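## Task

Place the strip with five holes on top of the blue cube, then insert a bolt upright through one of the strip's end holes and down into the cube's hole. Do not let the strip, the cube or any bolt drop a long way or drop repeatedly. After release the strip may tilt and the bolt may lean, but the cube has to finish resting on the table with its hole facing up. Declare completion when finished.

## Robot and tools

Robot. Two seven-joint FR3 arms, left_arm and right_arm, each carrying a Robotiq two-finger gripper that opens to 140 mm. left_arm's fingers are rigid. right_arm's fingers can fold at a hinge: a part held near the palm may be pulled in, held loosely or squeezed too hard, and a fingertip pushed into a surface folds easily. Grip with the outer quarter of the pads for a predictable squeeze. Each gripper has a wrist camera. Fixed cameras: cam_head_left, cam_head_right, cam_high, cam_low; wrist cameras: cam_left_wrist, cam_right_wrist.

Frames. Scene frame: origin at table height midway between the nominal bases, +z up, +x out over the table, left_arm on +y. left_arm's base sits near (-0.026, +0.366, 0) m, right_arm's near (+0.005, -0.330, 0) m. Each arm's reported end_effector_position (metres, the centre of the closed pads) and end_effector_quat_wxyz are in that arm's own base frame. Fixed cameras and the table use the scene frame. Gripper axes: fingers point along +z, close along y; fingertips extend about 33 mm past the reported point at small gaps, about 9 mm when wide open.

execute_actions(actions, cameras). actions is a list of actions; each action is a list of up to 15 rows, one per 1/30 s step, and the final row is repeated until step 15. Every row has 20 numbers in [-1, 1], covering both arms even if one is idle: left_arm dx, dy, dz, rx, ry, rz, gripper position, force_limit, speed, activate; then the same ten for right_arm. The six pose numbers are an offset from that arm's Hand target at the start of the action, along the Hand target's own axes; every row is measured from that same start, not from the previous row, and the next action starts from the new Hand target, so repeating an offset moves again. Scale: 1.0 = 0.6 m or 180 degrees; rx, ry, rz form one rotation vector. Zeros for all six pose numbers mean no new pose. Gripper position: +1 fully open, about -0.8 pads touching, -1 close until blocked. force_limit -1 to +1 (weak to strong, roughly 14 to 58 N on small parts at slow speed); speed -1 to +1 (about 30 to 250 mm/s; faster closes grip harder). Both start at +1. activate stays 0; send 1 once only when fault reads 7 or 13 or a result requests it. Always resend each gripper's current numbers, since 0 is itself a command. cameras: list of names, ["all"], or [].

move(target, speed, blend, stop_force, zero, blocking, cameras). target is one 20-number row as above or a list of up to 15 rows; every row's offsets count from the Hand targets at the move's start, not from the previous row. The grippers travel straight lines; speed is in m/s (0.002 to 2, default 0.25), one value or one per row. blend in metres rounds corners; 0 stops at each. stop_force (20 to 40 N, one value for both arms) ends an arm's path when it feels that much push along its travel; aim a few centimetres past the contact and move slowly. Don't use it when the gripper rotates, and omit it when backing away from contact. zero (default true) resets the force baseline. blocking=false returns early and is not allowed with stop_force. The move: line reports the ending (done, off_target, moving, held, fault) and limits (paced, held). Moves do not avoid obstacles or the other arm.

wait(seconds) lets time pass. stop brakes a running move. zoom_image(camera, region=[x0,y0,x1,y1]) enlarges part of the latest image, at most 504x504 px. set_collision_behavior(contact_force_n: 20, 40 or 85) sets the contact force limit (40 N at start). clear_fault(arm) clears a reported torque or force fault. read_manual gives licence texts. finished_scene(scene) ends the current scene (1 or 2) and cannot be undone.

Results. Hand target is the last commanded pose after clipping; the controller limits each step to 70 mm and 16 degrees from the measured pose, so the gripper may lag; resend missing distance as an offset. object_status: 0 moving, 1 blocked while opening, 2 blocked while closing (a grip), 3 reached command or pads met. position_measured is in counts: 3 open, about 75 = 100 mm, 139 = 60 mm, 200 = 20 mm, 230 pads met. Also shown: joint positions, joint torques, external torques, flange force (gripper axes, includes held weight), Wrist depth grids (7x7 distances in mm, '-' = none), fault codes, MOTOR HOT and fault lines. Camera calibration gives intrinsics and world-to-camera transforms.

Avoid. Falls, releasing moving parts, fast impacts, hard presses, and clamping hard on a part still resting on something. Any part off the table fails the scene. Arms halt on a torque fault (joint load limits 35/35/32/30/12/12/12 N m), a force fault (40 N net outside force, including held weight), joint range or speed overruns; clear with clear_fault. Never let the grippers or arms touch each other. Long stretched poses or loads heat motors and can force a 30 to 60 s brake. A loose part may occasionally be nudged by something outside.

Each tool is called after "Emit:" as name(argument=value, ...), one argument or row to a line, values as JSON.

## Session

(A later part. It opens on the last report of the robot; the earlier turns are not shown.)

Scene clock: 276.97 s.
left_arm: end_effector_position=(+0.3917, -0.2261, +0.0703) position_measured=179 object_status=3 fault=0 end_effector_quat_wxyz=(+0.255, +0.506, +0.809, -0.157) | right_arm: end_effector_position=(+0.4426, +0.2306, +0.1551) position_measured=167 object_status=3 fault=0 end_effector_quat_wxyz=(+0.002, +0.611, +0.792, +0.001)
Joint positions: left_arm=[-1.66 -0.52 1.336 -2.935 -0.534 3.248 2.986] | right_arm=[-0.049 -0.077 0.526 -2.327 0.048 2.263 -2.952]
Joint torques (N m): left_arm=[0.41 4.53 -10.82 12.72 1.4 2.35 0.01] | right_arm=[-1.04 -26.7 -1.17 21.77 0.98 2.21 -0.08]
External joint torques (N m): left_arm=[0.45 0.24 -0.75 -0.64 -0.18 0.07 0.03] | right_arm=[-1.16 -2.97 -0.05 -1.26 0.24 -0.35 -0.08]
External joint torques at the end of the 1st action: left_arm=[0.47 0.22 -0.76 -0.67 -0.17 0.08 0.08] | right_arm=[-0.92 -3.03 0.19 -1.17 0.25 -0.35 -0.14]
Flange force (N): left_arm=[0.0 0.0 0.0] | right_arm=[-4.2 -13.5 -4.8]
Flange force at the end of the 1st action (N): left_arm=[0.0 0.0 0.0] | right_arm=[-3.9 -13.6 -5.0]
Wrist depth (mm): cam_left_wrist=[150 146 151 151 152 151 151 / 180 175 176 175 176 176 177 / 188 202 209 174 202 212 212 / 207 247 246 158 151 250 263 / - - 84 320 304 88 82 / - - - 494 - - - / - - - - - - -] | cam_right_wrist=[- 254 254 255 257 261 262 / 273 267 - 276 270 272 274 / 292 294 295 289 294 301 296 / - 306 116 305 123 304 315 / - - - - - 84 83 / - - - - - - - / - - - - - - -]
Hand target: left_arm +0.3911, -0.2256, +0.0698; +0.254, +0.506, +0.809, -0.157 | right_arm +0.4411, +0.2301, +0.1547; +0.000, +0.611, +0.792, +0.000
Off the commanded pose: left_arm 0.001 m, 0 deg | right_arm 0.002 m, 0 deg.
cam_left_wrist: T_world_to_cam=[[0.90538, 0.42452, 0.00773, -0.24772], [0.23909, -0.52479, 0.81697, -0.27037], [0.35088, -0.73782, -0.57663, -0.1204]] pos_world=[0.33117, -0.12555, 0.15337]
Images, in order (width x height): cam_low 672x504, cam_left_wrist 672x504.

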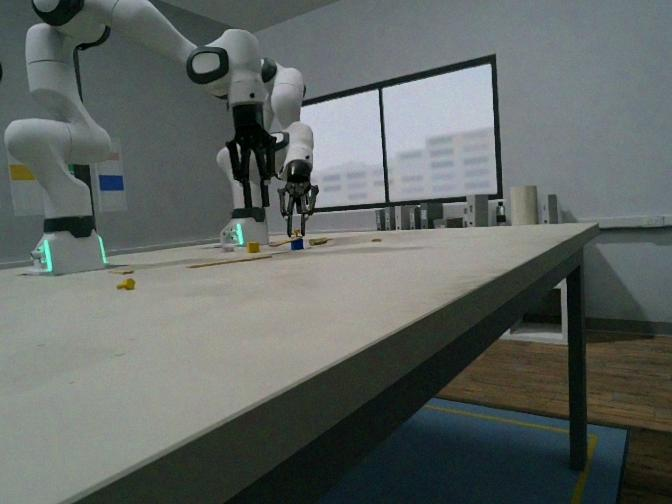

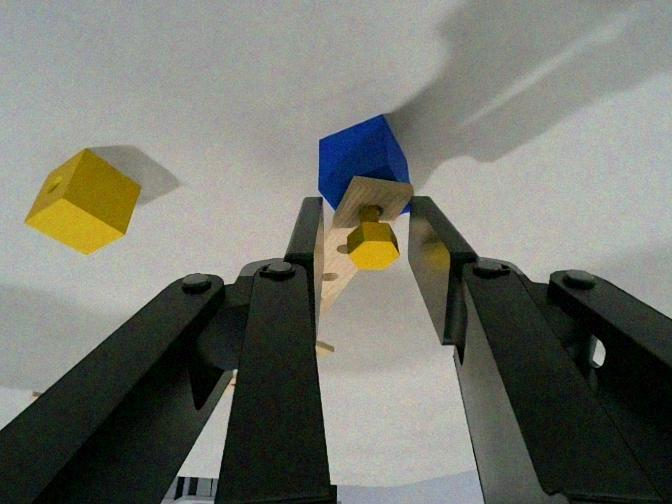

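Emit:
move(
  target=[-0.0838,0,-0.1244,0,0,0,-0.4,-0.3,-1,0,0,0,0,0,0,0,-0.3,-0.3,-1,0],
  speed=0.06,
  cameras=["cam_low","cam_left_wrist"],
)

Scene clock: 283.37 s.
left_arm: end_effector_position=(+0.3907, -0.2246, +0.1599) position_measured=179 object_status=3 fault=0 end_effector_quat_wxyz=(+0.255, +0.509, +0.807, -0.155) | right_arm: end_effector_position=(+0.4426, +0.2306, +0.1551) position_measured=167 object_status=3 fault=0 end_effector_quat_wxyz=(+0.002, +0.611, +0.792, +0.001)
Joint positions: left_arm=[-0.923 -0.551 0.584 -2.931 -0.47 2.886 2.786] | right_arm=[-0.049 -0.077 0.526 -2.327 0.048 2.263 -2.952]
Joint velocities: left_arm=[0 0.001 0 -0.001 0.001 -0.003 -0.006] | right_arm=[within noise]
Joint torques (N m): left_arm=[0.41 -7.49 -7.79 20.11 0.77 2.45 -0.27] | right_arm=[-1.06 -26.64 -1.16 21.75 0.99 2.2 -0.12]
External joint torques (N m): left_arm=[0.39 -0.53 -1.33 -0.04 -0.56 -0.14 -0.25] | right_arm=[-0.96 -2.96 0.18 -1.26 0.25 -0.36 -0.12]
Flange force (N): left_arm=[-2.0 -6.1 -9.0] | right_arm=[-3.9 -13.6 -4.8]
Wrist depth (mm): cam_left_wrist=[243 240 240 229 242 243 243 / 278 251 279 263 281 282 283 / 330 331 332 323 324 337 339 / 408 407 376 379 128 382 395 / 498 - 84 490 - 88 82 / - - - - - - - / - - - 315 - - -] | cam_right_wrist=[256 260 258 264 - - 259 / - 258 274 276 277 273 268 / 291 296 287 287 292 293 - / 307 308 - 304 123 309 - / - - - - - 84 - / - - - 365 - - - / - - - 396 - - -]
Hand target: left_arm +0.3904, -0.2247, +0.1598; +0.254, +0.506, +0.809, -0.157 | right_arm +0.4411, +0.2301, +0.1547; +0.000, +0.611, +0.792, +0.000
Off the commanded pose: left_arm 0.000 m, 1 deg | right_arm 0.002 m, 0 deg.
move: done
cam_left_wrist: T_world_to_cam=[[0.90799, 0.41877, 0.01363, -0.25148], [0.23174, -0.52903, 0.81635, -0.34053], [0.34907, -0.73808, -0.5774, -0.06642]] pos_world=[0.33044, -0.12387, 0.24307]

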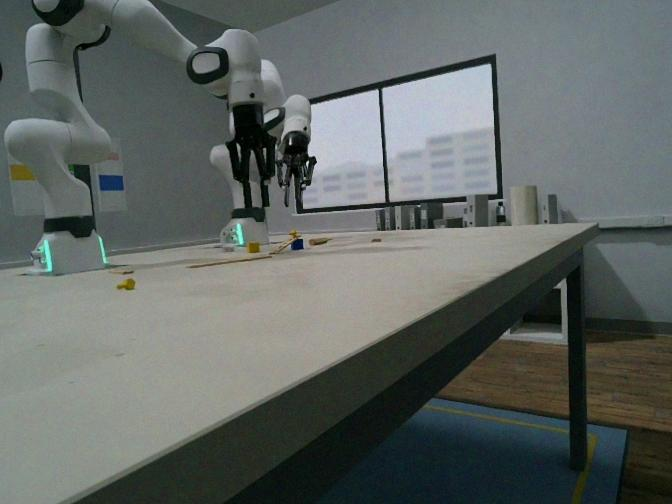

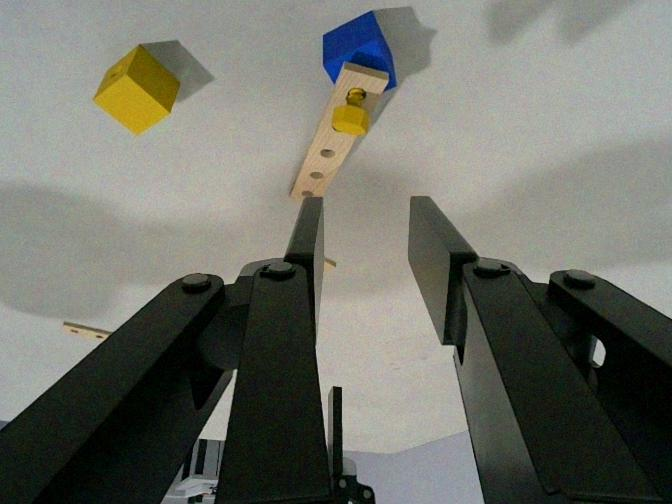

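Emit:
finished_scene(
  scene=2,
)

The scene is finished: the task was done.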